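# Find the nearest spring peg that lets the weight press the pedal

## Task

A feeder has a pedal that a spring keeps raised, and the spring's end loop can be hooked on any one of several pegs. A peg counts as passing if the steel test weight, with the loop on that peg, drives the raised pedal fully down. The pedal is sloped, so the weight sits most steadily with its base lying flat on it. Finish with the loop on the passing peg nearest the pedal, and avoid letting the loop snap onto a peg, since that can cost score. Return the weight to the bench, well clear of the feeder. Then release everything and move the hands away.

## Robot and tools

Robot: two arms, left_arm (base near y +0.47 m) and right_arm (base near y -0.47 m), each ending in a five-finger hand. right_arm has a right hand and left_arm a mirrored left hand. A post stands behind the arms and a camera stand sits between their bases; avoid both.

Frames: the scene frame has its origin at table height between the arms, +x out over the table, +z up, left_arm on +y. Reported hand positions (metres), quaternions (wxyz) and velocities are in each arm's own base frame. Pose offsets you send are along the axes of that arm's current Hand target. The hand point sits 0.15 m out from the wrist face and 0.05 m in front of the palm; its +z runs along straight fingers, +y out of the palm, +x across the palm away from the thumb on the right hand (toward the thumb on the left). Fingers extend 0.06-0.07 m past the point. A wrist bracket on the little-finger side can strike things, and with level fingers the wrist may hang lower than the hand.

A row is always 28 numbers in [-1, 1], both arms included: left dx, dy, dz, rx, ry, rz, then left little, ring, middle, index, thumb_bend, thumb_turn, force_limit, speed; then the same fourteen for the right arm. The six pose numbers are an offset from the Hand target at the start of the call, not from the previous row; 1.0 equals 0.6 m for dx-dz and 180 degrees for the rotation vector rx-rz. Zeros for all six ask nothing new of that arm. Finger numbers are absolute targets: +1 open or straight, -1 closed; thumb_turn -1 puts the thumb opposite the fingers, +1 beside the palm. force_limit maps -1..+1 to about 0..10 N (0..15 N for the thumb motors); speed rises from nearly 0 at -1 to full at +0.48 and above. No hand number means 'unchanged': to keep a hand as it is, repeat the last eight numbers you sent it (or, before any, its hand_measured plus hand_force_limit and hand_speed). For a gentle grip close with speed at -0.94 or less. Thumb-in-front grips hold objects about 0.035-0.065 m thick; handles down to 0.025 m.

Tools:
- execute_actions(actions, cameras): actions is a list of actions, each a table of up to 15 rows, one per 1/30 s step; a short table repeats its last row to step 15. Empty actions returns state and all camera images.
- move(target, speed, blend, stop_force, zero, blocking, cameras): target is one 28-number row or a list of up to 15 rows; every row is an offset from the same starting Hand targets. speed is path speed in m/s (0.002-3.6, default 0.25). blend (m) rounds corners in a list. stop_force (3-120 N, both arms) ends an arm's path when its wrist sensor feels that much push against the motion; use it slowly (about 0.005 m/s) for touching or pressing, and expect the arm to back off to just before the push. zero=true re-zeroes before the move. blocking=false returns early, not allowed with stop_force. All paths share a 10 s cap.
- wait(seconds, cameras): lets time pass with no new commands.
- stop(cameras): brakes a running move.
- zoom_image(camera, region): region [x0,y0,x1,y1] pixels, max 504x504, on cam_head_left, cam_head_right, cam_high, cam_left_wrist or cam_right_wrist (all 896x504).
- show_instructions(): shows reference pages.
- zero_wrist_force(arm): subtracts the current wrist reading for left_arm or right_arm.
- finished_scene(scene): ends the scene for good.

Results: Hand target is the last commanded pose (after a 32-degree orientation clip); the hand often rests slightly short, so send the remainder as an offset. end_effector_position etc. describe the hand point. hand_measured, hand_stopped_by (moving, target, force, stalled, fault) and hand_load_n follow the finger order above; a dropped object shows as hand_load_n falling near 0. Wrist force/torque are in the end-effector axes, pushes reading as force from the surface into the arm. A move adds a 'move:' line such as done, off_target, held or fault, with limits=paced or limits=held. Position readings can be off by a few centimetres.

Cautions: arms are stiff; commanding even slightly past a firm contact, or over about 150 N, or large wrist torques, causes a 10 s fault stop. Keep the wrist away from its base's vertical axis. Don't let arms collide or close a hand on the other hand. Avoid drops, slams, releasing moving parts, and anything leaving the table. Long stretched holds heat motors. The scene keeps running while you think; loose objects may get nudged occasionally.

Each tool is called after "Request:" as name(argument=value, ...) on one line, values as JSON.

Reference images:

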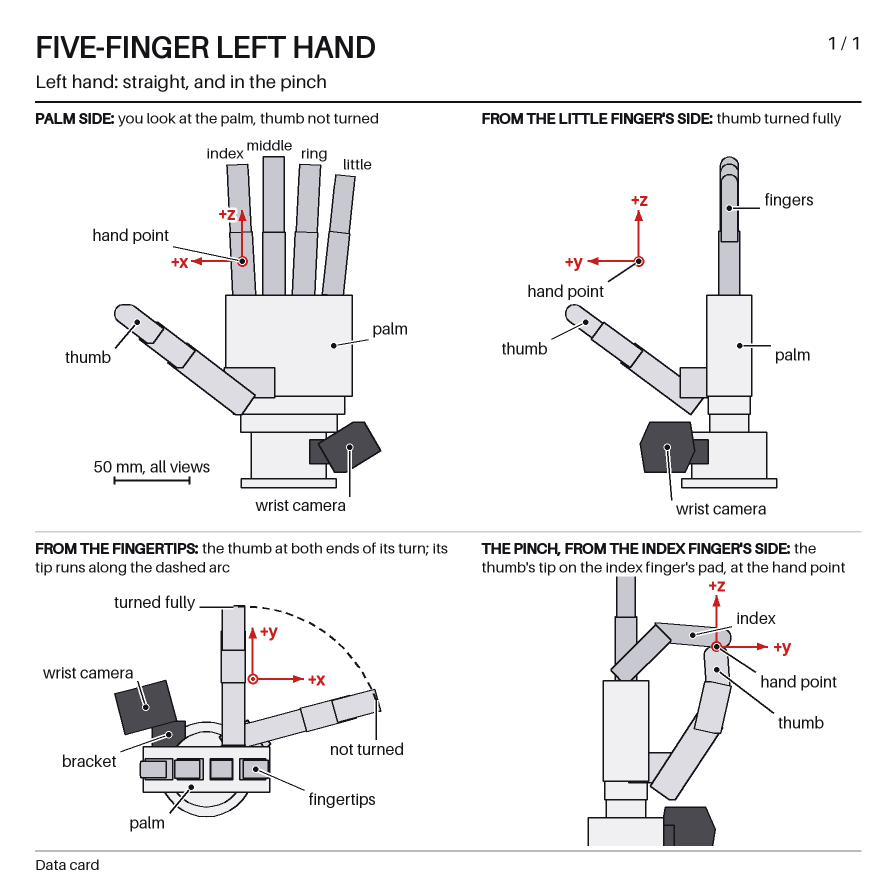

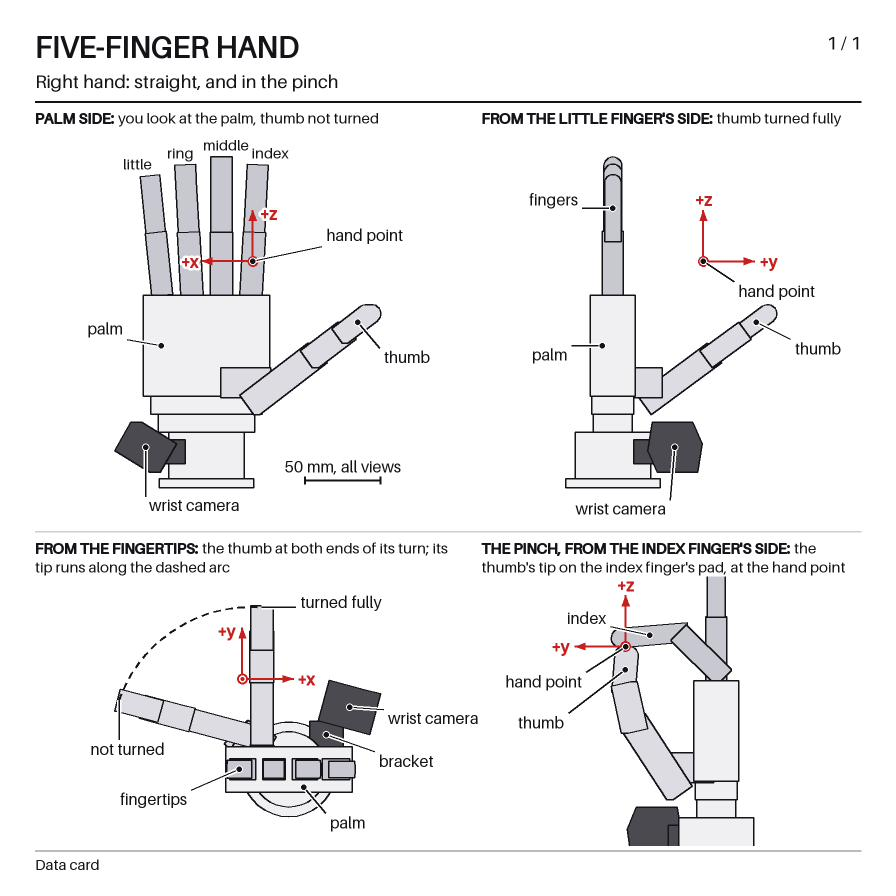

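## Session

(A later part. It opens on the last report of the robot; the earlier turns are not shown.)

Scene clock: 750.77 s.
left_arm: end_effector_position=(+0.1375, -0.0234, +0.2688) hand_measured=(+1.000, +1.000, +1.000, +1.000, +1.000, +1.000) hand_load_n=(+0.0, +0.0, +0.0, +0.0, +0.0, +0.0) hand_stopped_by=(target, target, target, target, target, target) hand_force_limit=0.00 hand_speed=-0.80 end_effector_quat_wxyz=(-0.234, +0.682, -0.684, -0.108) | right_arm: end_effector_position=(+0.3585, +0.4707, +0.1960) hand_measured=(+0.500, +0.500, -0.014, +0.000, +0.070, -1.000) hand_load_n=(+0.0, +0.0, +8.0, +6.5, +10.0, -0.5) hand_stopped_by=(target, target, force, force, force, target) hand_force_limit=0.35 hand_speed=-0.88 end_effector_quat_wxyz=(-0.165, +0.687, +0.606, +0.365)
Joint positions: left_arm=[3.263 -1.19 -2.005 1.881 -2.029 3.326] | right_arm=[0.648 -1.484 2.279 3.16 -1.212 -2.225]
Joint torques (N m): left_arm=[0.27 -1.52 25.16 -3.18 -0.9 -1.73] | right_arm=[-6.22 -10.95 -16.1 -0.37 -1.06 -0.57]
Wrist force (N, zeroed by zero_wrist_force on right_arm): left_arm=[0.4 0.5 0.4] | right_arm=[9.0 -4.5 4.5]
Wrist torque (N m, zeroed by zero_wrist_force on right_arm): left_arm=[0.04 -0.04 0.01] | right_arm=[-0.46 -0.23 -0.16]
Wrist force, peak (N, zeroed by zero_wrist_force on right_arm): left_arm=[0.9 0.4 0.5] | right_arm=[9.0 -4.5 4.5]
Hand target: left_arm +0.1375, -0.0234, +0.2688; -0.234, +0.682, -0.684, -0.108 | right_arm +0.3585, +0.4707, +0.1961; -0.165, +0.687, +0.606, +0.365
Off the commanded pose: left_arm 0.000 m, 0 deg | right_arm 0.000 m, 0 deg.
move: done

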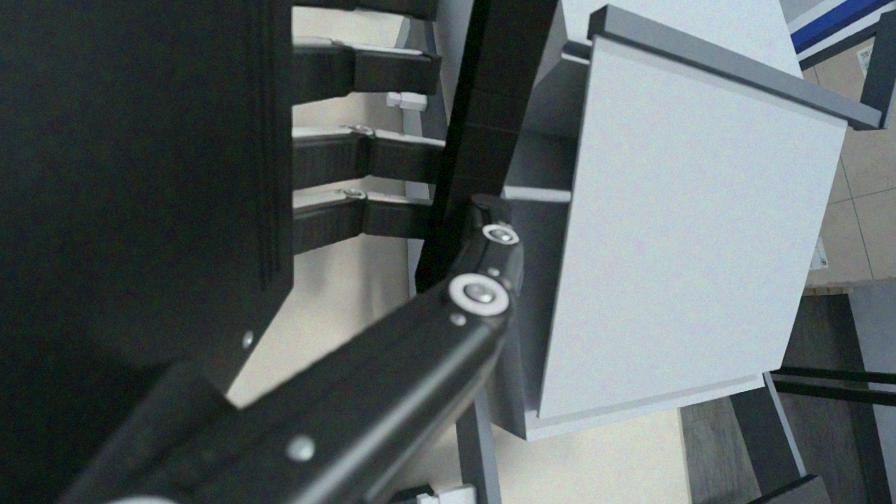

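Request:
execute_actions(actions=[], cameras=["cam_right_wrist","cam_head_right"])

Scene clock: 765.63 s.
left_arm: end_effector_position=(+0.1375, -0.0234, +0.2688) hand_measured=(+1.000, +1.000, +1.000, +1.000, +1.000, +1.000) hand_load_n=(+0.0, +0.0, +0.0, +0.0, +0.0, +0.0) hand_stopped_by=(target, target, target, target, target, target) hand_force_limit=0.00 hand_speed=-0.80 end_effector_quat_wxyz=(-0.234, +0.682, -0.684, -0.108) | right_arm: end_effector_position=(+0.3585, +0.4707, +0.1961) hand_measured=(+0.500, +0.500, -0.014, +0.000, +0.070, -1.000) hand_load_n=(+0.0, +0.0, +8.0, +6.5, +10.5, -1.0) hand_stopped_by=(target, target, force, force, force, target) hand_force_limit=0.35 hand_speed=-0.88 end_effector_quat_wxyz=(-0.165, +0.687, +0.606, +0.365)
Joint positions: left_arm=[3.263 -1.19 -2.005 1.881 -2.029 3.326] | right_arm=[0.648 -1.484 2.278 3.16 -1.212 -2.225]
Joint velocities: within noise
Joint torques (N m): left_arm=[1.52 -1.68 24.67 -3.19 -0.91 -1.36] | right_arm=[12.31 -11.27 -19.38 -1.04 -2.45 1.68]
Wrist force (N, zeroed by zero_wrist_force on right_arm): left_arm=[0.8 0.4 0.3] | right_arm=[8.0 -4.6 4.5]
Wrist torque (N m, zeroed by zero_wrist_force on right_arm): left_arm=[0.04 -0.11 0.04] | right_arm=[-0.49 -0.13 -0.20]
Wrist force, peak (N, zeroed by zero_wrist_force on right_arm): left_arm=[1.1 0.4 1.0] | right_arm=[9.2 -4.6 4.6]
Hand target: left_arm +0.1375, -0.0234, +0.2688; -0.234, +0.682, -0.684, -0.108 | right_arm +0.3585, +0.4707, +0.1961; -0.165, +0.687, +0.606, +0.365
Off the commanded pose: left_arm 0.000 m, 0 deg | right_arm 0.000 m, 0 deg.
Images, in order (width x height): cam_head_right 896x504, cam_right_wrist 896x504.

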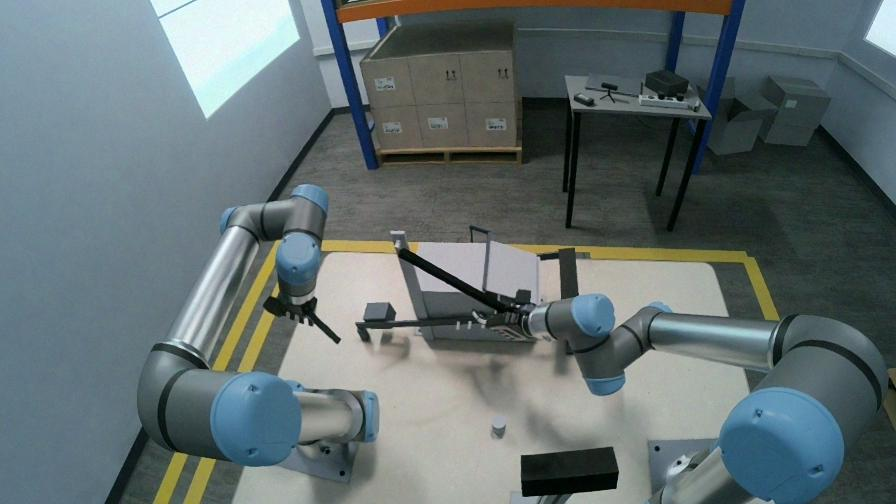

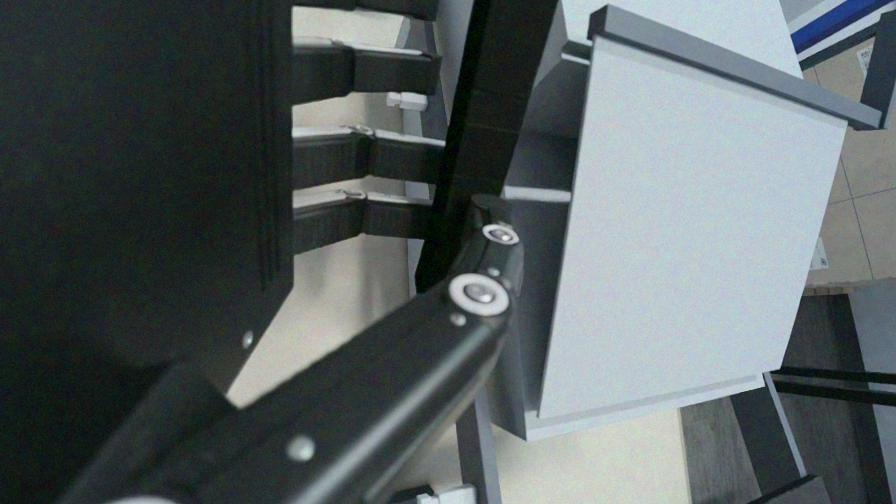

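Request:
execute_actions(actions=[[[0,0,0,0,0,0,1,1,1,1,1,1,0,-0.8,0,0,0,0,0,0,0.5,0.5,-0.45,-0.45,-0.5,-1,0.7,-0.9]]])

Request:
move(target=[[0,0,0,0,0,0,1,1,1,1,1,1,0,-0.8,-0.005,0,0,0,0,0,0.5,0.5,-0.45,-0.45,-0.5,-1,0.7,-0.9]], speed=0.01)

Request:
move(target=[[0,0,0,0,0,0,1,1,1,1,1,1,0,-0.8,-0.005,0,0,0,0,0,0.5,0.5,-0.45,-0.45,-0.5,-1,0.7,-0.9]], speed=0.01, cameras=["cam_right_wrist"])

Scene clock: 769.63 s.
left_arm: end_effector_position=(+0.1375, -0.0234, +0.2688) hand_measured=(+1.000, +1.000, +1.000, +1.000, +1.000, +1.000) hand_load_n=(+0.0, +0.0, +0.0, +0.0, +0.0, +0.0) hand_stopped_by=(target, target, target, target, target, target) hand_force_limit=0.00 hand_speed=-0.80 end_effector_quat_wxyz=(-0.234, +0.682, -0.684, -0.108) | right_arm: end_effector_position=(+0.3585, +0.4707, +0.1961) hand_measured=(+0.500, +0.500, -0.020, -0.006, +0.064, -1.000) hand_load_n=(+0.0, +0.0, +10.0, +8.5, +12.5, -0.5) hand_stopped_by=(target, target, force, force, force, target) hand_force_limit=0.70 hand_speed=-0.90 end_effector_quat_wxyz=(-0.165, +0.687, +0.606, +0.365)
Joint positions: left_arm=[3.263 -1.19 -2.005 1.881 -2.029 3.326] | right_arm=[0.648 -1.484 2.278 3.16 -1.212 -2.225]
Joint torques (N m): left_arm=[1.34 -2.49 25.03 -3.23 -0.98 -1.58] | right_arm=[11.76 -11.8 -20.29 -2.33 -2.45 1.73]
Wrist force (N, zeroed by zero_wrist_force on right_arm): left_arm=[0.4 0.2 0.5] | right_arm=[7.8 -4.6 4.7]
Wrist torque (N m, zeroed by zero_wrist_force on right_arm): left_arm=[0.00 -0.05 0.02] | right_arm=[-0.49 -0.12 -0.19]
Wrist force, peak (N, zeroed by zero_wrist_force on right_arm): left_arm=[0.8 0.2 0.7] | right_arm=[8.1 -4.7 4.7]
Hand target: left_arm +0.1375, -0.0234, +0.2688; -0.234, +0.682, -0.684, -0.108 | right_arm +0.3585, +0.4707, +0.1961; -0.165, +0.687, +0.606, +0.365
Off the commanded pose: left_arm 0.000 m, 0 deg | right_arm 0.000 m, 0 deg.
Step readings (end_effector_position of left_arm | right_arm):
0: (+0.1375, -0.0234, +0.2688) | (+0.3585, +0.4707, +0.1961)
1: (+0.1375, -0.0234, +0.2688) | (+0.3585, +0.4707, +0.1961)
2: (+0.1375, -0.0234, +0.2688) | (+0.3585, +0.4707, +0.1961)
4: (+0.1375, -0.0234, +0.2688) | (+0.3585, +0.4707, +0.1961)
8: (+0.1375, -0.0234, +0.2688) | (+0.3585, +0.4707, +0.1961)
15: (+0.1375, -0.0234, +0.2688) | (+0.3585, +0.4707, +0.1961)

Scene clock: 770.17 s.
left_arm: end_effector_position=(+0.1375, -0.0234, +0.2688) hand_measured=(+1.000, +1.000, +1.000, +1.000, +1.000, +1.000) hand_load_n=(+0.0, +0.0, +0.0, +0.0, +0.0, +0.0) hand_stopped_by=(target, target, target, target, target, target) hand_force_limit=0.00 hand_speed=-0.80 end_effector_quat_wxyz=(-0.234, +0.682, -0.684, -0.108) | right_arm: end_effector_position=(+0.3585, +0.4685, +0.1939) hand_measured=(+0.500, +0.500, -0.020, -0.006, +0.064, -1.000) hand_load_n=(+0.0, +0.0, +10.0, +8.5, +12.5, -1.5) hand_stopped_by=(target, target, force, force, force, target) hand_force_limit=0.70 hand_speed=-0.90 end_effector_quat_wxyz=(-0.165, +0.687, +0.606, +0.365)
Joint positions: left_arm=[3.263 -1.19 -2.005 1.881 -2.029 3.326] | right_arm=[0.643 -1.484 2.286 3.154 -1.209 -2.228]
Joint torques (N m): left_arm=[0.72 -1.38 24.27 -3.24 -1.05 -1.5] | right_arm=[-9.03 -7.39 -13.49 0.38 -1.5 -0.23]
Wrist force (N, zeroed by zero_wrist_force on right_arm): left_arm=[0.6 0.2 0.3] | right_arm=[12.5 -4.2 4.2]
Wrist torque (N m, zeroed by zero_wrist_force on right_arm): left_arm=[0.01 -0.09 0.04] | right_arm=[-0.44 -0.25 -0.13]
Wrist force, peak (N, zeroed by zero_wrist_force on right_arm): left_arm=[0.7 0.2 0.5] | right_arm=[12.6 -4.2 4.2]
Hand target: left_arm +0.1375, -0.0234, +0.2688; -0.234, +0.682, -0.684, -0.108 | right_arm +0.3585, +0.4686, +0.1940; -0.165, +0.687, +0.606, +0.365
Off the commanded pose: left_arm 0.000 m, 0 deg | right_arm 0.000 m, 0 deg.
move: done

Scene clock: 770.70 s.
left_arm: end_effector_position=(+0.1375, -0.0234, +0.2688) hand_measured=(+1.000, +1.000, +1.000, +1.000, +1.000, +1.000) hand_load_n=(+0.0, +0.0, +0.0, +0.0, +0.0, +0.0) hand_stopped_by=(target, target, target, target, target, target) hand_force_limit=0.00 hand_speed=-0.80 end_effector_quat_wxyz=(-0.234, +0.682, -0.684, -0.108) | right_arm: end_effector_position=(+0.3585, +0.4664, +0.1918) hand_measured=(+0.500, +0.500, -0.020, -0.006, +0.064, -1.000) hand_load_n=(+0.0, +0.0, +10.0, +8.5, +12.0, -1.5) hand_stopped_by=(target, target, force, force, force, target) hand_force_limit=0.70 hand_speed=-0.90 end_effector_quat_wxyz=(-0.165, +0.687, +0.606, +0.365)
Joint positions: left_arm=[3.263 -1.19 -2.005 1.881 -2.029 3.326] | right_arm=[0.639 -1.484 2.293 3.148 -1.206 -2.232]
Joint torques (N m): left_arm=[1.05 -1.79 25.11 -3.18 -0.88 -1.49] | right_arm=[-6.87 -8.94 -14.31 0.25 -1.74 -0.31]
Wrist force (N, zeroed by zero_wrist_force on right_arm): left_arm=[0.3 0.3 0.5] | right_arm=[13.1 -4.6 4.4]
Wrist torque (N m, zeroed by zero_wrist_force on right_arm): left_arm=[0.01 -0.03 0.01] | right_arm=[-0.48 -0.25 -0.13]
Wrist force, peak (N, zeroed by zero_wrist_force on right_arm): left_arm=[0.8 0.5 0.4] | right_arm=[13.2 -4.7 4.6]
Hand target: left_arm +0.1375, -0.0234, +0.2688; -0.234, +0.682, -0.684, -0.108 | right_arm +0.3585, +0.4664, +0.1919; -0.165, +0.687, +0.606, +0.365
Off the commanded pose: left_arm 0.000 m, 0 deg | right_arm 0.000 m, 0 deg.
move: done

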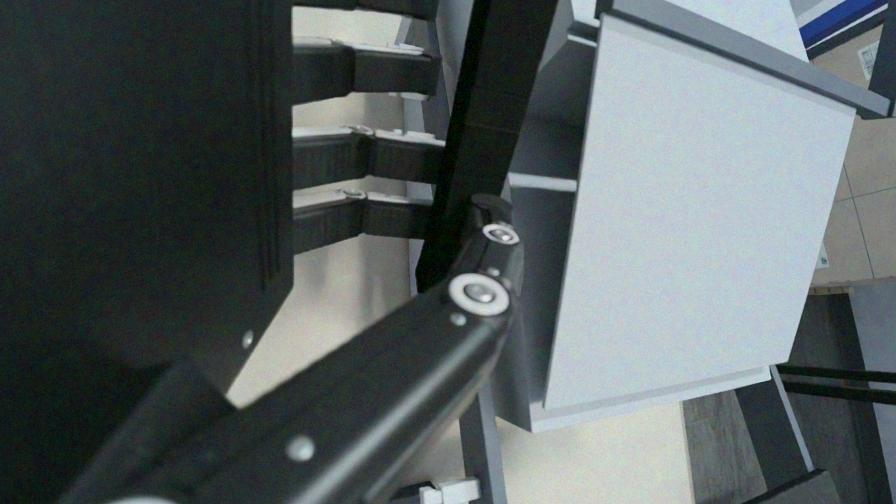

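Request:
zoom_image(camera="cam_right_wrist", region=[380, 0, 620, 320])

Request:
execute_actions(actions=[], cameras=["cam_head_right","cam_head_left"])

Request:
zoom_image(camera="cam_head_right", region=[340, 220, 600, 360])

Request:
zoom_image(camera="cam_head_left", region=[340, 200, 600, 360])

Scaled by 1.575.

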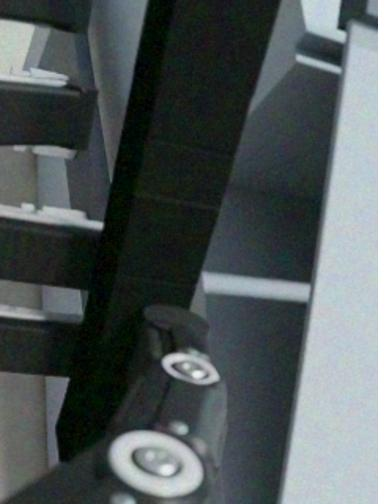

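Scene clock: 773.10 s.
left_arm: end_effector_position=(+0.1375, -0.0234, +0.2688) hand_measured=(+1.000, +1.000, +1.000, +1.000, +1.000, +1.000) hand_load_n=(+0.0, +0.0, +0.0, +0.0, +0.0, +0.0) hand_stopped_by=(target, target, target, target, target, target) hand_force_limit=0.00 hand_speed=-0.80 end_effector_quat_wxyz=(-0.234, +0.682, -0.684, -0.108) | right_arm: end_effector_position=(+0.3585, +0.4664, +0.1919) hand_measured=(+0.500, +0.500, -0.020, -0.006, +0.064, -1.000) hand_load_n=(+0.0, +0.0, +10.0, +9.0, +12.0, -1.5) hand_stopped_by=(target, target, force, force, force, target) hand_force_limit=0.70 hand_speed=-0.90 end_effector_quat_wxyz=(-0.165, +0.687, +0.606, +0.365)
Joint positions: left_arm=[3.263 -1.19 -2.005 1.881 -2.029 3.326] | right_arm=[0.639 -1.484 2.293 3.148 -1.206 -2.232]
Joint velocities: within noise
Joint torques (N m): left_arm=[1.8 -2.61 24.36 -3.27 -0.98 -1.42] | right_arm=[11.62 -15.65 -17.58 -0.04 -3.39 2.17]
Wrist force (N, zeroed by zero_wrist_force on right_arm): left_arm=[0.5 0.3 0.2] | right_arm=[12.0 -4.5 4.7]
Wrist torque (N m, zeroed by zero_wrist_force on right_arm): left_arm=[0.04 -0.07 0.03] | right_arm=[-0.47 -0.16 -0.16]
Wrist force, peak (N, zeroed by zero_wrist_force on right_arm): left_arm=[0.9 0.3 0.6] | right_arm=[13.4 -4.8 4.6]
Hand target: left_arm +0.1375, -0.0234, +0.2688; -0.234, +0.682, -0.684, -0.108 | right_arm +0.3585, +0.4664, +0.1919; -0.165, +0.687, +0.606, +0.365
Off the commanded pose: left_arm 0.000 m, 0 deg | right_arm 0.000 m, 0 deg.
Images, in order (width x height): cam_head_left 896x504, cam_head_right 896x504.

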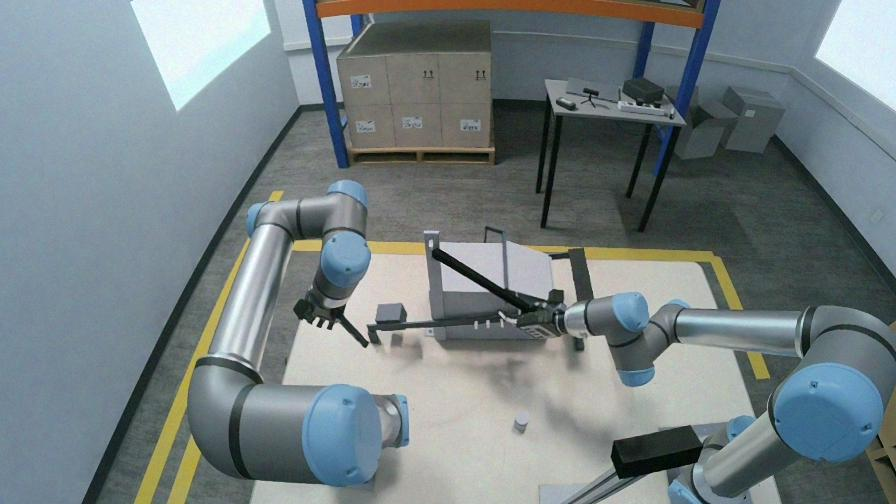

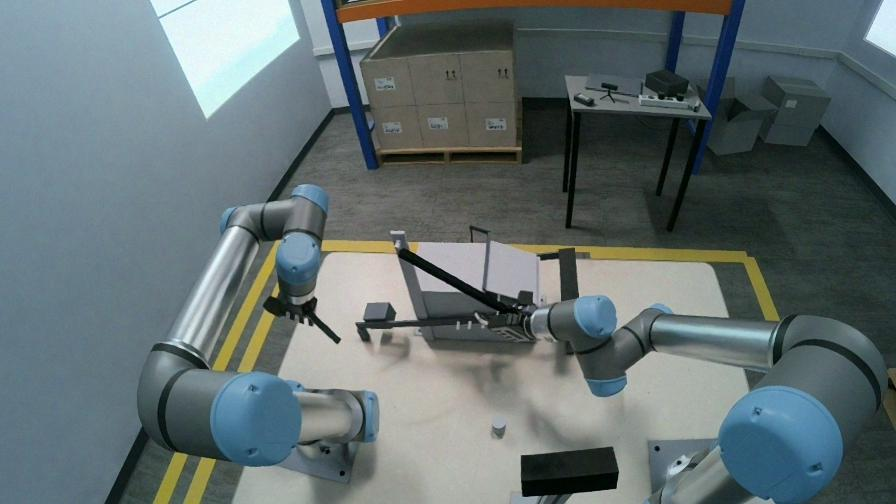

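Scaled by 1.938.

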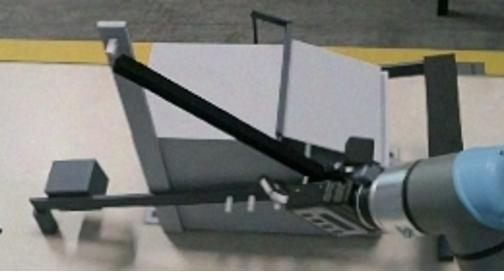

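Scaled by 1.938.

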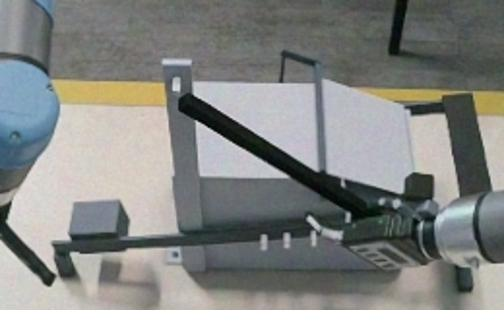

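Request:
move(target=[[0,0,0,0,0,0,1,1,1,1,1,1,0,-0.8,-0.0033,0,0,0,0,0,0.5,0.5,-0.45,-0.45,-0.5,-1,0.7,-0.9]], speed=0.01)

Request:
move(target=[[0,0,0,0,0,0,1,1,1,1,1,1,0,-0.8,0,-0.0064,-0.002,0,0,0,0.5,0.5,-0.45,-0.45,-0.5,-1,0.7,-0.9]], speed=0.01, cameras=["cam_right_wrist"])

Scene clock: 778.67 s.
left_arm: end_effector_position=(+0.1375, -0.0234, +0.2688) hand_measured=(+1.000, +1.000, +1.000, +1.000, +1.000, +1.000) hand_load_n=(+0.0, +0.0, +0.0, +0.0, +0.0, +0.0) hand_stopped_by=(target, target, target, target, target, target) hand_force_limit=0.00 hand_speed=-0.80 end_effector_quat_wxyz=(-0.234, +0.682, -0.684, -0.108) | right_arm: end_effector_position=(+0.3585, +0.4650, +0.1905) hand_measured=(+0.500, +0.500, -0.020, -0.006, +0.064, -1.000) hand_load_n=(+0.0, +0.0, +10.0, +9.0, +12.5, -1.0) hand_stopped_by=(target, target, force, force, force, target) hand_force_limit=0.70 hand_speed=-0.90 end_effector_quat_wxyz=(-0.165, +0.687, +0.606, +0.365)
Joint positions: left_arm=[3.263 -1.19 -2.005 1.881 -2.029 3.326] | right_arm=[0.636 -1.484 2.297 3.144 -1.204 -2.234]
Joint torques (N m): left_arm=[1.89 -2.32 23.52 -3.31 -1.01 -1.49] | right_arm=[-10.93 -9.41 -14.82 0.94 -2.29 0.43]
Wrist force (N, zeroed by zero_wrist_force on right_arm): left_arm=[0.6 0.2 0.5] | right_arm=[13.7 -4.8 4.6]
Wrist torque (N m, zeroed by zero_wrist_force on right_arm): left_arm=[0.00 -0.08 0.04] | right_arm=[-0.50 -0.29 -0.11]
Wrist force, peak (N, zeroed by zero_wrist_force on right_arm): left_arm=[0.8 0.2 0.8] | right_arm=[13.6 -4.9 4.8]
Hand target: left_arm +0.1375, -0.0234, +0.2688; -0.234, +0.682, -0.684, -0.108 | right_arm +0.3585, +0.4650, +0.1905; -0.165, +0.687, +0.606, +0.365
Off the commanded pose: left_arm 0.000 m, 0 deg | right_arm 0.000 m, 0 deg.
move: done

Scene clock: 779.30 s.
left_arm: end_effector_position=(+0.1375, -0.0234, +0.2688) hand_measured=(+1.000, +1.000, +1.000, +1.000, +1.000, +1.000) hand_load_n=(+0.0, +0.0, +0.0, +0.0, +0.0, +0.0) hand_stopped_by=(target, target, target, target, target, target) hand_force_limit=0.00 hand_speed=-0.80 end_effector_quat_wxyz=(-0.234, +0.682, -0.684, -0.108) | right_arm: end_effector_position=(+0.3544, +0.4650, +0.1905) hand_measured=(+0.500, +0.500, -0.020, -0.006, +0.064, -1.000) hand_load_n=(+0.0, +0.0, +10.0, +9.5, +12.0, -1.5) hand_stopped_by=(target, target, force, force, force, target) hand_force_limit=0.70 hand_speed=-0.90 end_effector_quat_wxyz=(-0.165, +0.687, +0.606, +0.365)
Joint positions: left_arm=[3.263 -1.19 -2.005 1.881 -2.029 3.326] | right_arm=[0.643 -1.488 2.303 3.141 -1.208 -2.229]
Joint torques (N m): left_arm=[1.48 -1.84 25.45 -3.24 -1.1 -1.4] | right_arm=[1.08 -21.7 -12.15 -1.08 -2 1.38]
Wrist force (N, zeroed by zero_wrist_force on right_arm): left_arm=[0.2 0.2 0.4] | right_arm=[9.9 -2.9 5.6]
Wrist torque (N m, zeroed by zero_wrist_force on right_arm): left_arm=[0.01 -0.03 0.02] | right_arm=[-0.38 -0.02 -0.37]
Wrist force, peak (N, zeroed by zero_wrist_force on right_arm): left_arm=[1.0 0.4 0.5] | right_arm=[13.6 -4.9 4.7]
Hand target: left_arm +0.1375, -0.0234, +0.2688; -0.234, +0.682, -0.684, -0.108 | right_arm +0.3545, +0.4650, +0.1905; -0.165, +0.687, +0.606, +0.365
Off the commanded pose: left_arm 0.000 m, 0 deg | right_arm 0.000 m, 0 deg.
move: done

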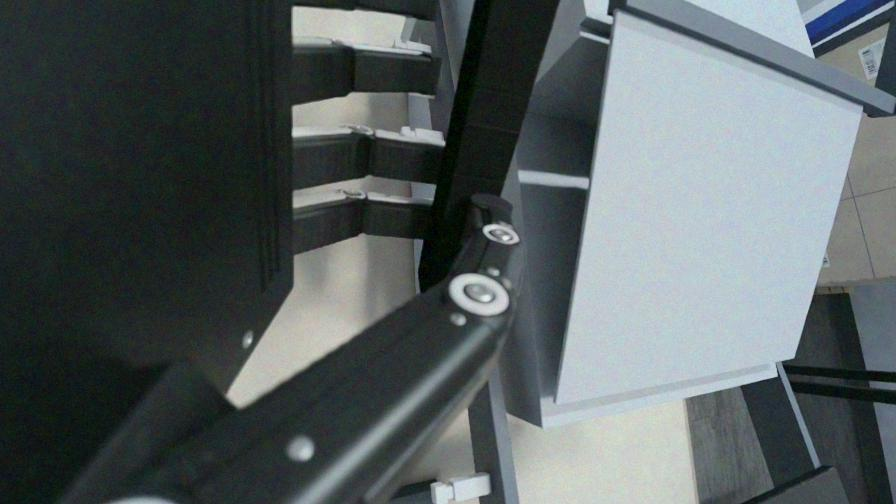

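Request:
move(target=[[0,0,0,0,0,0,1,1,1,1,1,1,0,-0.8,0,-0.0064,-0.002,0,0,0,0.5,0.5,-0.45,-0.45,-0.5,-1,0.7,-0.9]], speed=0.01, cameras=["cam_right_wrist"])

Scene clock: 783.97 s.
left_arm: end_effector_position=(+0.1375, -0.0234, +0.2688) hand_measured=(+1.000, +1.000, +1.000, +1.000, +1.000, +1.000) hand_load_n=(+0.0, +0.0, +0.0, +0.0, +0.0, +0.0) hand_stopped_by=(target, target, target, target, target, target) hand_force_limit=0.00 hand_speed=-0.80 end_effector_quat_wxyz=(-0.234, +0.682, -0.684, -0.108) | right_arm: end_effector_position=(+0.3504, +0.4650, +0.1905) hand_measured=(+0.500, +0.500, -0.020, -0.006, +0.064, -1.000) hand_load_n=(+0.0, +0.0, +10.0, +9.5, +12.5, -1.5) hand_stopped_by=(target, target, force, force, force, target) hand_force_limit=0.70 hand_speed=-0.90 end_effector_quat_wxyz=(-0.165, +0.687, +0.606, +0.365)
Joint positions: left_arm=[3.263 -1.19 -2.005 1.881 -2.029 3.326] | right_arm=[0.649 -1.493 2.309 3.138 -1.213 -2.224]
Joint torques (N m): left_arm=[2.11 -1.97 24.37 -3.08 -1.07 -1.39] | right_arm=[1.26 -22.6 -11.76 -1.36 -1.54 1.68]
Wrist force (N, zeroed by zero_wrist_force on right_arm): left_arm=[0.5 0.1 0.3] | right_arm=[9.1 -1.3 6.2]
Wrist torque (N m, zeroed by zero_wrist_force on right_arm): left_arm=[-0.01 -0.06 0.03] | right_arm=[-0.31 -0.01 -0.39]
Wrist force, peak (N, zeroed by zero_wrist_force on right_arm): left_arm=[0.9 0.5 0.6] | right_arm=[11.0 -3.0 5.6]
Hand target: left_arm +0.1375, -0.0234, +0.2688; -0.234, +0.682, -0.684, -0.108 | right_arm +0.3505, +0.4650, +0.1905; -0.165, +0.687, +0.606, +0.365
Off the commanded pose: left_arm 0.000 m, 0 deg | right_arm 0.000 m, 0 deg.
move: done

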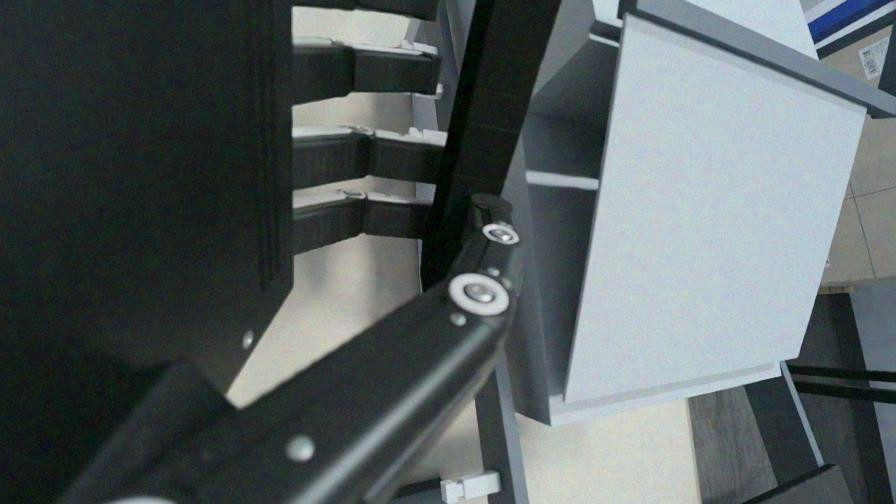

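Request:
move(target=[[0,0,0,0,0,0,1,1,1,1,1,1,0,-0.8,0,-0.0064,-0.002,0,0,0,0.5,0.5,-0.45,-0.45,-0.5,-1,0.7,-0.9]], speed=0.01)

Request:
move(target=[[0,0,0,0,0,0,1,1,1,1,1,1,0,-0.8,0,-0.0064,-0.002,0,0,0,0.5,0.5,-0.45,-0.45,-0.5,-1,0.7,-0.9]], speed=0.01, cameras=["cam_right_wrist"])

Scene clock: 788.97 s.
left_arm: end_effector_position=(+0.1375, -0.0234, +0.2688) hand_measured=(+1.000, +1.000, +1.000, +1.000, +1.000, +1.000) hand_load_n=(+0.0, +0.0, +0.0, +0.0, +0.0, +0.0) hand_stopped_by=(target, target, target, target, target, target) hand_force_limit=0.00 hand_speed=-0.80 end_effector_quat_wxyz=(-0.234, +0.682, -0.684, -0.108) | right_arm: end_effector_position=(+0.3464, +0.4650, +0.1904) hand_measured=(+0.500, +0.500, -0.020, -0.006, +0.064, -1.000) hand_load_n=(+0.0, +0.0, +10.0, +9.5, +12.0, -2.0) hand_stopped_by=(target, target, force, force, force, target) hand_force_limit=0.70 hand_speed=-0.90 end_effector_quat_wxyz=(-0.165, +0.687, +0.606, +0.365)
Joint positions: left_arm=[3.263 -1.19 -2.005 1.881 -2.029 3.326] | right_arm=[0.656 -1.497 2.314 3.135 -1.217 -2.219]
Joint torques (N m): left_arm=[0.97 -2.21 24.72 -3.23 -0.86 -1.58] | right_arm=[1.99 -22.33 -10.68 -1.02 -1.43 1.64]
Wrist force (N, zeroed by zero_wrist_force on right_arm): left_arm=[0.8 0.2 0.5] | right_arm=[9.9 0.0 6.4]
Wrist torque (N m, zeroed by zero_wrist_force on right_arm): left_arm=[-0.01 -0.11 0.04] | right_arm=[-0.22 -0.08 -0.38]
Wrist force, peak (N, zeroed by zero_wrist_force on right_arm): left_arm=[0.7 0.0 0.9] | right_arm=[10.3 -1.2 6.0]
Hand target: left_arm +0.1375, -0.0234, +0.2688; -0.234, +0.682, -0.684, -0.108 | right_arm +0.3465, +0.4650, +0.1905; -0.165, +0.687, +0.606, +0.365
Off the commanded pose: left_arm 0.000 m, 0 deg | right_arm 0.000 m, 0 deg.
move: done

Scene clock: 789.60 s.
left_arm: end_effector_position=(+0.1375, -0.0234, +0.2688) hand_measured=(+1.000, +1.000, +1.000, +1.000, +1.000, +1.000) hand_load_n=(+0.0, +0.0, +0.0, +0.0, -0.5, +0.0) hand_stopped_by=(target, target, target, target, target, target) hand_force_limit=0.00 hand_speed=-0.80 end_effector_quat_wxyz=(-0.234, +0.682, -0.684, -0.108) | right_arm: end_effector_position=(+0.3423, +0.4650, +0.1904) hand_measured=(+0.500, +0.500, -0.020, -0.006, +0.064, -1.000) hand_load_n=(+0.0, +0.0, +10.0, +9.5, +12.0, -1.5) hand_stopped_by=(target, target, force, force, force, target) hand_force_limit=0.70 hand_speed=-0.90 end_effector_quat_wxyz=(-0.165, +0.687, +0.606, +0.365)
Joint positions: left_arm=[3.263 -1.19 -2.005 1.881 -2.029 3.326] | right_arm=[0.662 -1.502 2.32 3.132 -1.222 -2.214]
Joint torques (N m): left_arm=[2.4 -1.52 24.31 -3.13 -1.15 -1.65] | right_arm=[0.18 -20.41 -10.22 -1.02 -1.35 1.58]
Wrist force (N, zeroed by zero_wrist_force on right_arm): left_arm=[0.4 0.2 0.4] | right_arm=[10.5 0.9 6.2]
Wrist torque (N m, zeroed by zero_wrist_force on right_arm): left_arm=[-0.01 -0.04 0.03] | right_arm=[-0.15 -0.11 -0.37]
Wrist force, peak (N, zeroed by zero_wrist_force on right_arm): left_arm=[0.7 0.5 0.8] | right_arm=[10.7 0.9 6.3]
Hand target: left_arm +0.1375, -0.0234, +0.2688; -0.234, +0.682, -0.684, -0.108 | right_arm +0.3424, +0.4650, +0.1904; -0.165, +0.687, +0.606, +0.365
Off the commanded pose: left_arm 0.000 m, 0 deg | right_arm 0.000 m, 0 deg.
move: done

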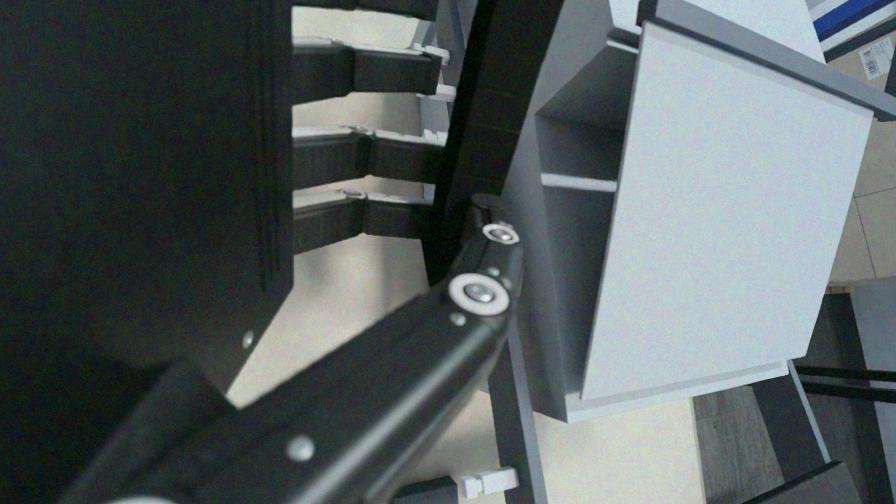

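Request:
zoom_image(camera="cam_right_wrist", region=[380, 200, 580, 504])

Request:
execute_actions(actions=[], cameras=["cam_high","cam_head_left","cam_head_right"])

Request:
zoom_image(camera="cam_high", region=[300, 150, 600, 350])

Request:
zoom_image(camera="cam_head_left", region=[420, 240, 600, 360])

Request:
zoom_image(camera="cam_head_right", region=[420, 260, 580, 360])

Scaled by 1.658.

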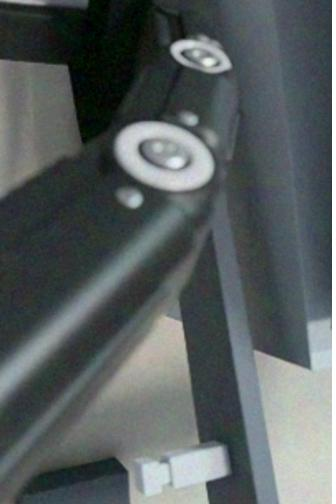

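Scene clock: 794.70 s.
left_arm: end_effector_position=(+0.1375, -0.0234, +0.2688) hand_measured=(+1.000, +1.000, +1.000, +1.000, +1.000, +1.000) hand_load_n=(+0.0, +0.0, +0.0, +0.0, +0.0, +0.0) hand_stopped_by=(target, target, target, target, target, target) hand_force_limit=0.00 hand_speed=-0.80 end_effector_quat_wxyz=(-0.234, +0.682, -0.684, -0.108) | right_arm: end_effector_position=(+0.3424, +0.4650, +0.1904) hand_measured=(+0.500, +0.500, -0.020, -0.006, +0.064, -1.000) hand_load_n=(+0.0, +0.0, +10.0, +9.5, +12.0, -2.0) hand_stopped_by=(target, target, force, force, force, target) hand_force_limit=0.70 hand_speed=-0.90 end_effector_quat_wxyz=(-0.165, +0.687, +0.606, +0.365)
Joint positions: left_arm=[3.263 -1.19 -2.005 1.881 -2.029 3.326] | right_arm=[0.662 -1.502 2.32 3.132 -1.222 -2.214]
Joint velocities: within noise
Joint torques (N m): left_arm=[1.5 -2.46 24.14 -3.4 -1.16 -1.35] | right_arm=[-14.14 -8.01 -16.65 0.87 -0.27 -0.8]
Wrist force (N, zeroed by zero_wrist_force on right_arm): left_arm=[0.3 0.0 0.6] | right_arm=[11.9 0.6 6.0]
Wrist torque (N m, zeroed by zero_wrist_force on right_arm): left_arm=[-0.05 -0.03 0.03] | right_arm=[-0.16 -0.20 -0.33]
Wrist force, peak (N, zeroed by zero_wrist_force on right_arm): left_arm=[0.4 0.6 0.9] | right_arm=[11.8 0.7 6.3]
Hand target: left_arm +0.1375, -0.0234, +0.2688; -0.234, +0.682, -0.684, -0.108 | right_arm +0.3424, +0.4650, +0.1904; -0.165, +0.687, +0.606, +0.365
Off the commanded pose: left_arm 0.000 m, 0 deg | right_arm 0.000 m, 0 deg.
Images, in order (width x height): cam_head_left 896x504, cam_head_right 896x504, cam_high 896x504.

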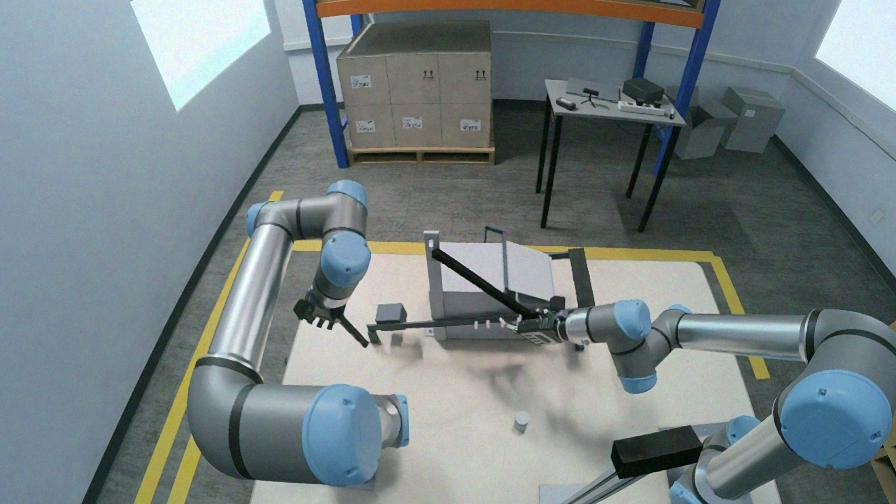

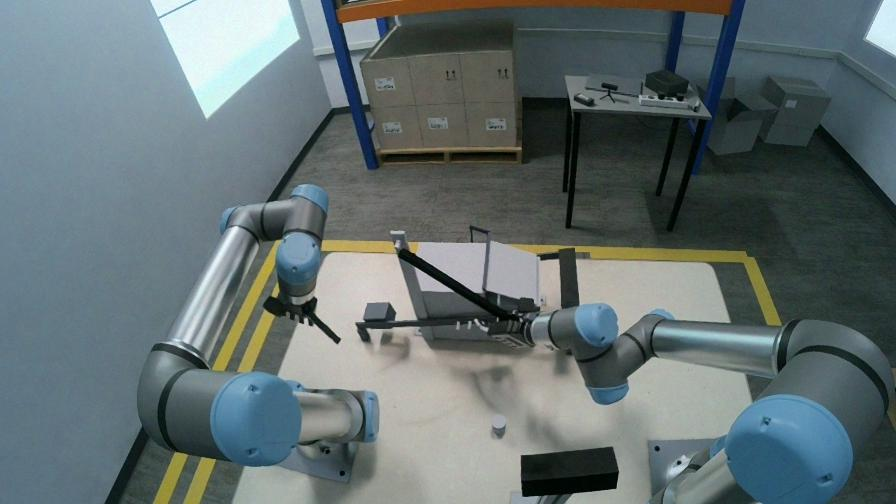

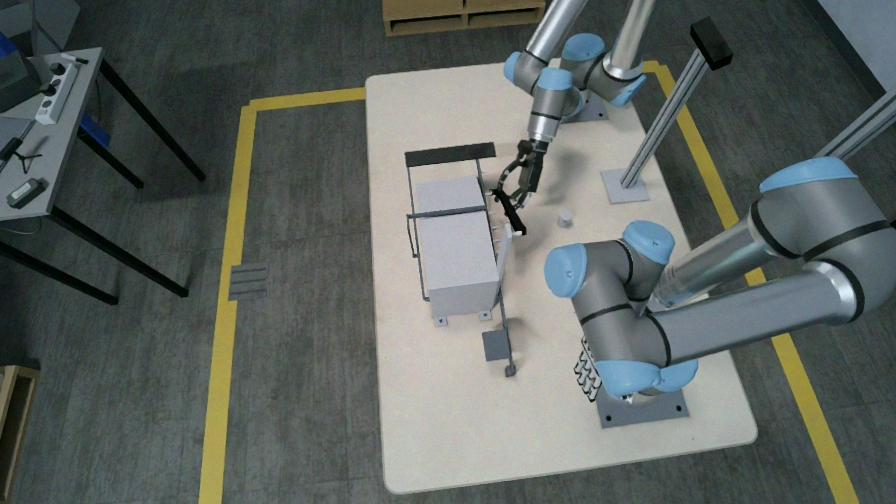

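Scaled by 1.680.

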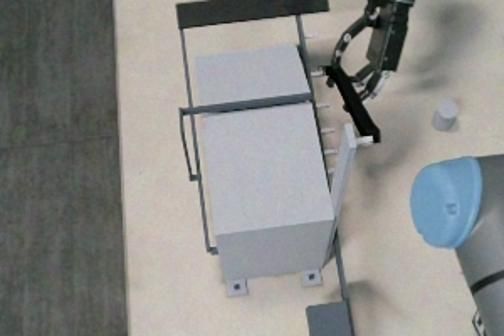

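Scaled by 2.800.

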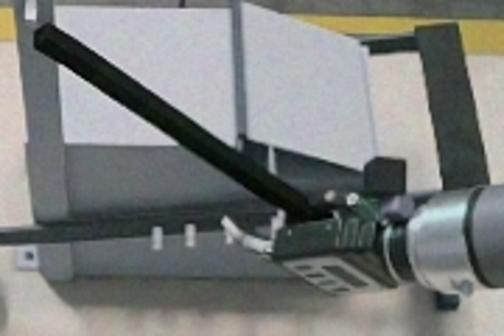

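Scaled by 3.150.

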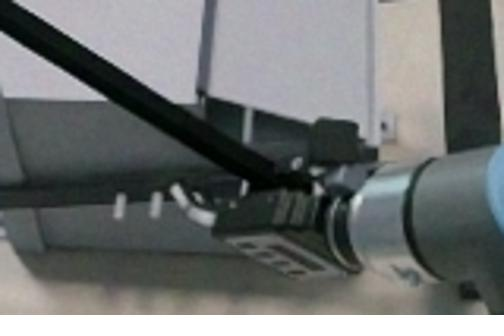

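Request:
zoom_image(camera="cam_high", region=[465, 160, 545, 240])

Scaled by 6.300.

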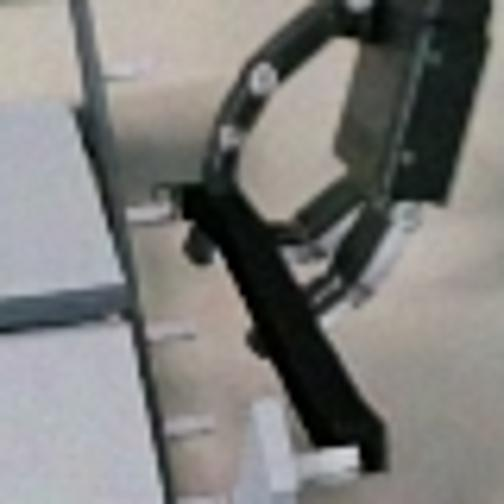

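Request:
move(target=[[0,0,0,0,0,0,1,1,1,1,1,1,0,-0.8,-0.0042,0,0,0,0,0,0.5,0.5,-0.45,-0.45,-0.5,-1,0.7,-0.9]], speed=0.01, cameras=["cam_high"])

Request:
zoom_image(camera="cam_high", region=[470, 170, 530, 230])

Scene clock: 802.43 s.
left_arm: end_effector_position=(+0.1375, -0.0234, +0.2688) hand_measured=(+1.000, +1.000, +1.000, +1.000, +1.000, +1.000) hand_load_n=(+0.0, +0.0, +0.0, +0.0, +0.0, +0.0) hand_stopped_by=(target, target, target, target, target, target) hand_force_limit=0.00 hand_speed=-0.80 end_effector_quat_wxyz=(-0.234, +0.682, -0.684, -0.108) | right_arm: end_effector_position=(+0.3425, +0.4632, +0.1886) hand_measured=(+0.500, +0.500, -0.020, -0.006, +0.064, -1.000) hand_load_n=(+0.0, +0.0, +10.0, +10.5, +12.5, -1.5) hand_stopped_by=(target, target, force, force, force, target) hand_force_limit=0.70 hand_speed=-0.90 end_effector_quat_wxyz=(-0.165, +0.687, +0.606, +0.365)
Joint positions: left_arm=[3.263 -1.19 -2.005 1.881 -2.029 3.326] | right_arm=[0.658 -1.501 2.326 3.127 -1.219 -2.217]
Joint torques (N m): left_arm=[0.47 -1.91 24.47 -3.06 -1.07 -1.43] | right_arm=[-1.42 -7.8 -12.42 1.41 -2.09 0.47]
Wrist force (N, zeroed by zero_wrist_force on right_arm): left_arm=[0.6 0.1 0.4] | right_arm=[14.7 -0.8 6.0]
Wrist torque (N m, zeroed by zero_wrist_force on right_arm): left_arm=[-0.01 -0.08 0.04] | right_arm=[-0.27 -0.27 -0.16]
Wrist force, peak (N, zeroed by zero_wrist_force on right_arm): left_arm=[1.0 0.3 0.6] | right_arm=[14.7 -0.9 6.2]
Hand target: left_arm +0.1375, -0.0234, +0.2688; -0.234, +0.682, -0.684, -0.108 | right_arm +0.3424, +0.4632, +0.1887; -0.165, +0.687, +0.606, +0.365
Off the commanded pose: left_arm 0.000 m, 0 deg | right_arm 0.000 m, 0 deg.
move: done

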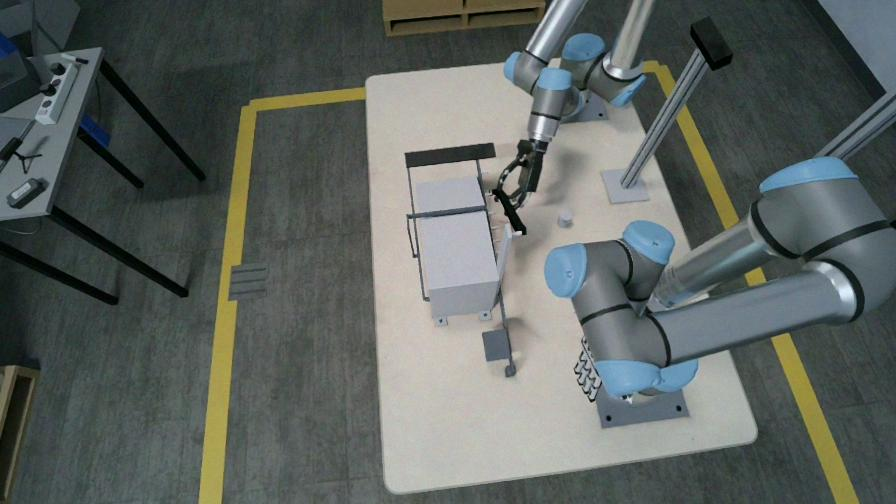

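Scaled by 8.400.

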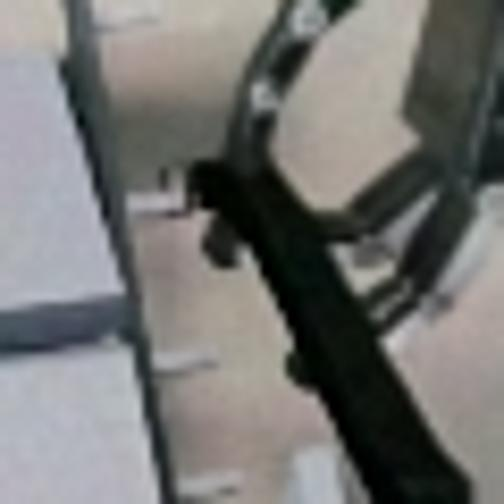

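Request:
move(target=[[0,0,0,0,0,0,1,1,1,1,1,1,0,-0.8,0,0.0095,0.003,0,0,0,0.5,0.5,-0.45,-0.45,-0.5,-1,0.7,-0.9]], speed=0.015, cameras=["cam_high"])

Request:
zoom_image(camera="cam_high", region=[470, 170, 530, 230])

Scene clock: 818.33 s.
left_arm: end_effector_position=(+0.1375, -0.0234, +0.2688) hand_measured=(+1.000, +1.000, +1.000, +1.000, +1.000, +1.000) hand_load_n=(+0.0, +0.0, +0.0, +0.0, +0.0, +0.0) hand_stopped_by=(target, target, target, target, target, target) hand_force_limit=0.00 hand_speed=-0.80 end_effector_quat_wxyz=(-0.234, +0.682, -0.684, -0.108) | right_arm: end_effector_position=(+0.3486, +0.4633, +0.1887) hand_measured=(+0.500, +0.500, -0.020, -0.006, +0.064, -1.000) hand_load_n=(+0.0, +0.0, +10.0, +10.5, +12.5, -1.5) hand_stopped_by=(target, target, force, force, force, target) hand_force_limit=0.70 hand_speed=-0.90 end_effector_quat_wxyz=(-0.165, +0.687, +0.606, +0.365)
Joint positions: left_arm=[3.263 -1.19 -2.005 1.881 -2.029 3.326] | right_arm=[0.648 -1.495 2.317 3.131 -1.212 -2.225]
Joint torques (N m): left_arm=[1.24 -2.33 24.09 -3.2 -1.15 -1.56] | right_arm=[0.36 -19.92 -5.04 0.34 -2.42 0.75]
Wrist force (N, zeroed by zero_wrist_force on right_arm): left_arm=[0.6 0.3 0.3] | right_arm=[14.1 -3.4 5.4]
Wrist torque (N m, zeroed by zero_wrist_force on right_arm): left_arm=[0.03 -0.08 0.04] | right_arm=[-0.46 -0.19 -0.16]
Wrist force, peak (N, zeroed by zero_wrist_force on right_arm): left_arm=[0.7 0.1 0.8] | right_arm=[14.9 -1.4 5.8]
Hand target: left_arm +0.1375, -0.0234, +0.2688; -0.234, +0.682, -0.684, -0.108 | right_arm +0.3484, +0.4633, +0.1887; -0.165, +0.687, +0.606, +0.365
Off the commanded pose: left_arm 0.000 m, 0 deg | right_arm 0.000 m, 0 deg.
move: done

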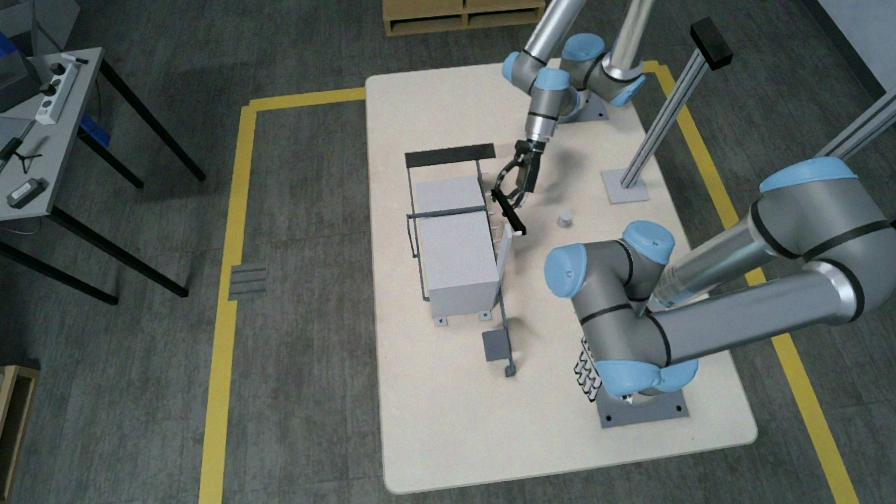

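Scaled by 8.400.

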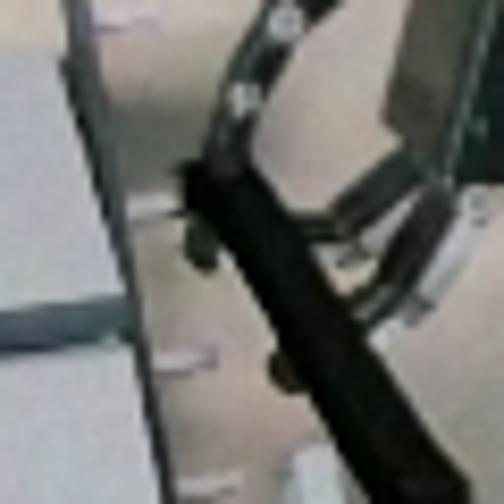

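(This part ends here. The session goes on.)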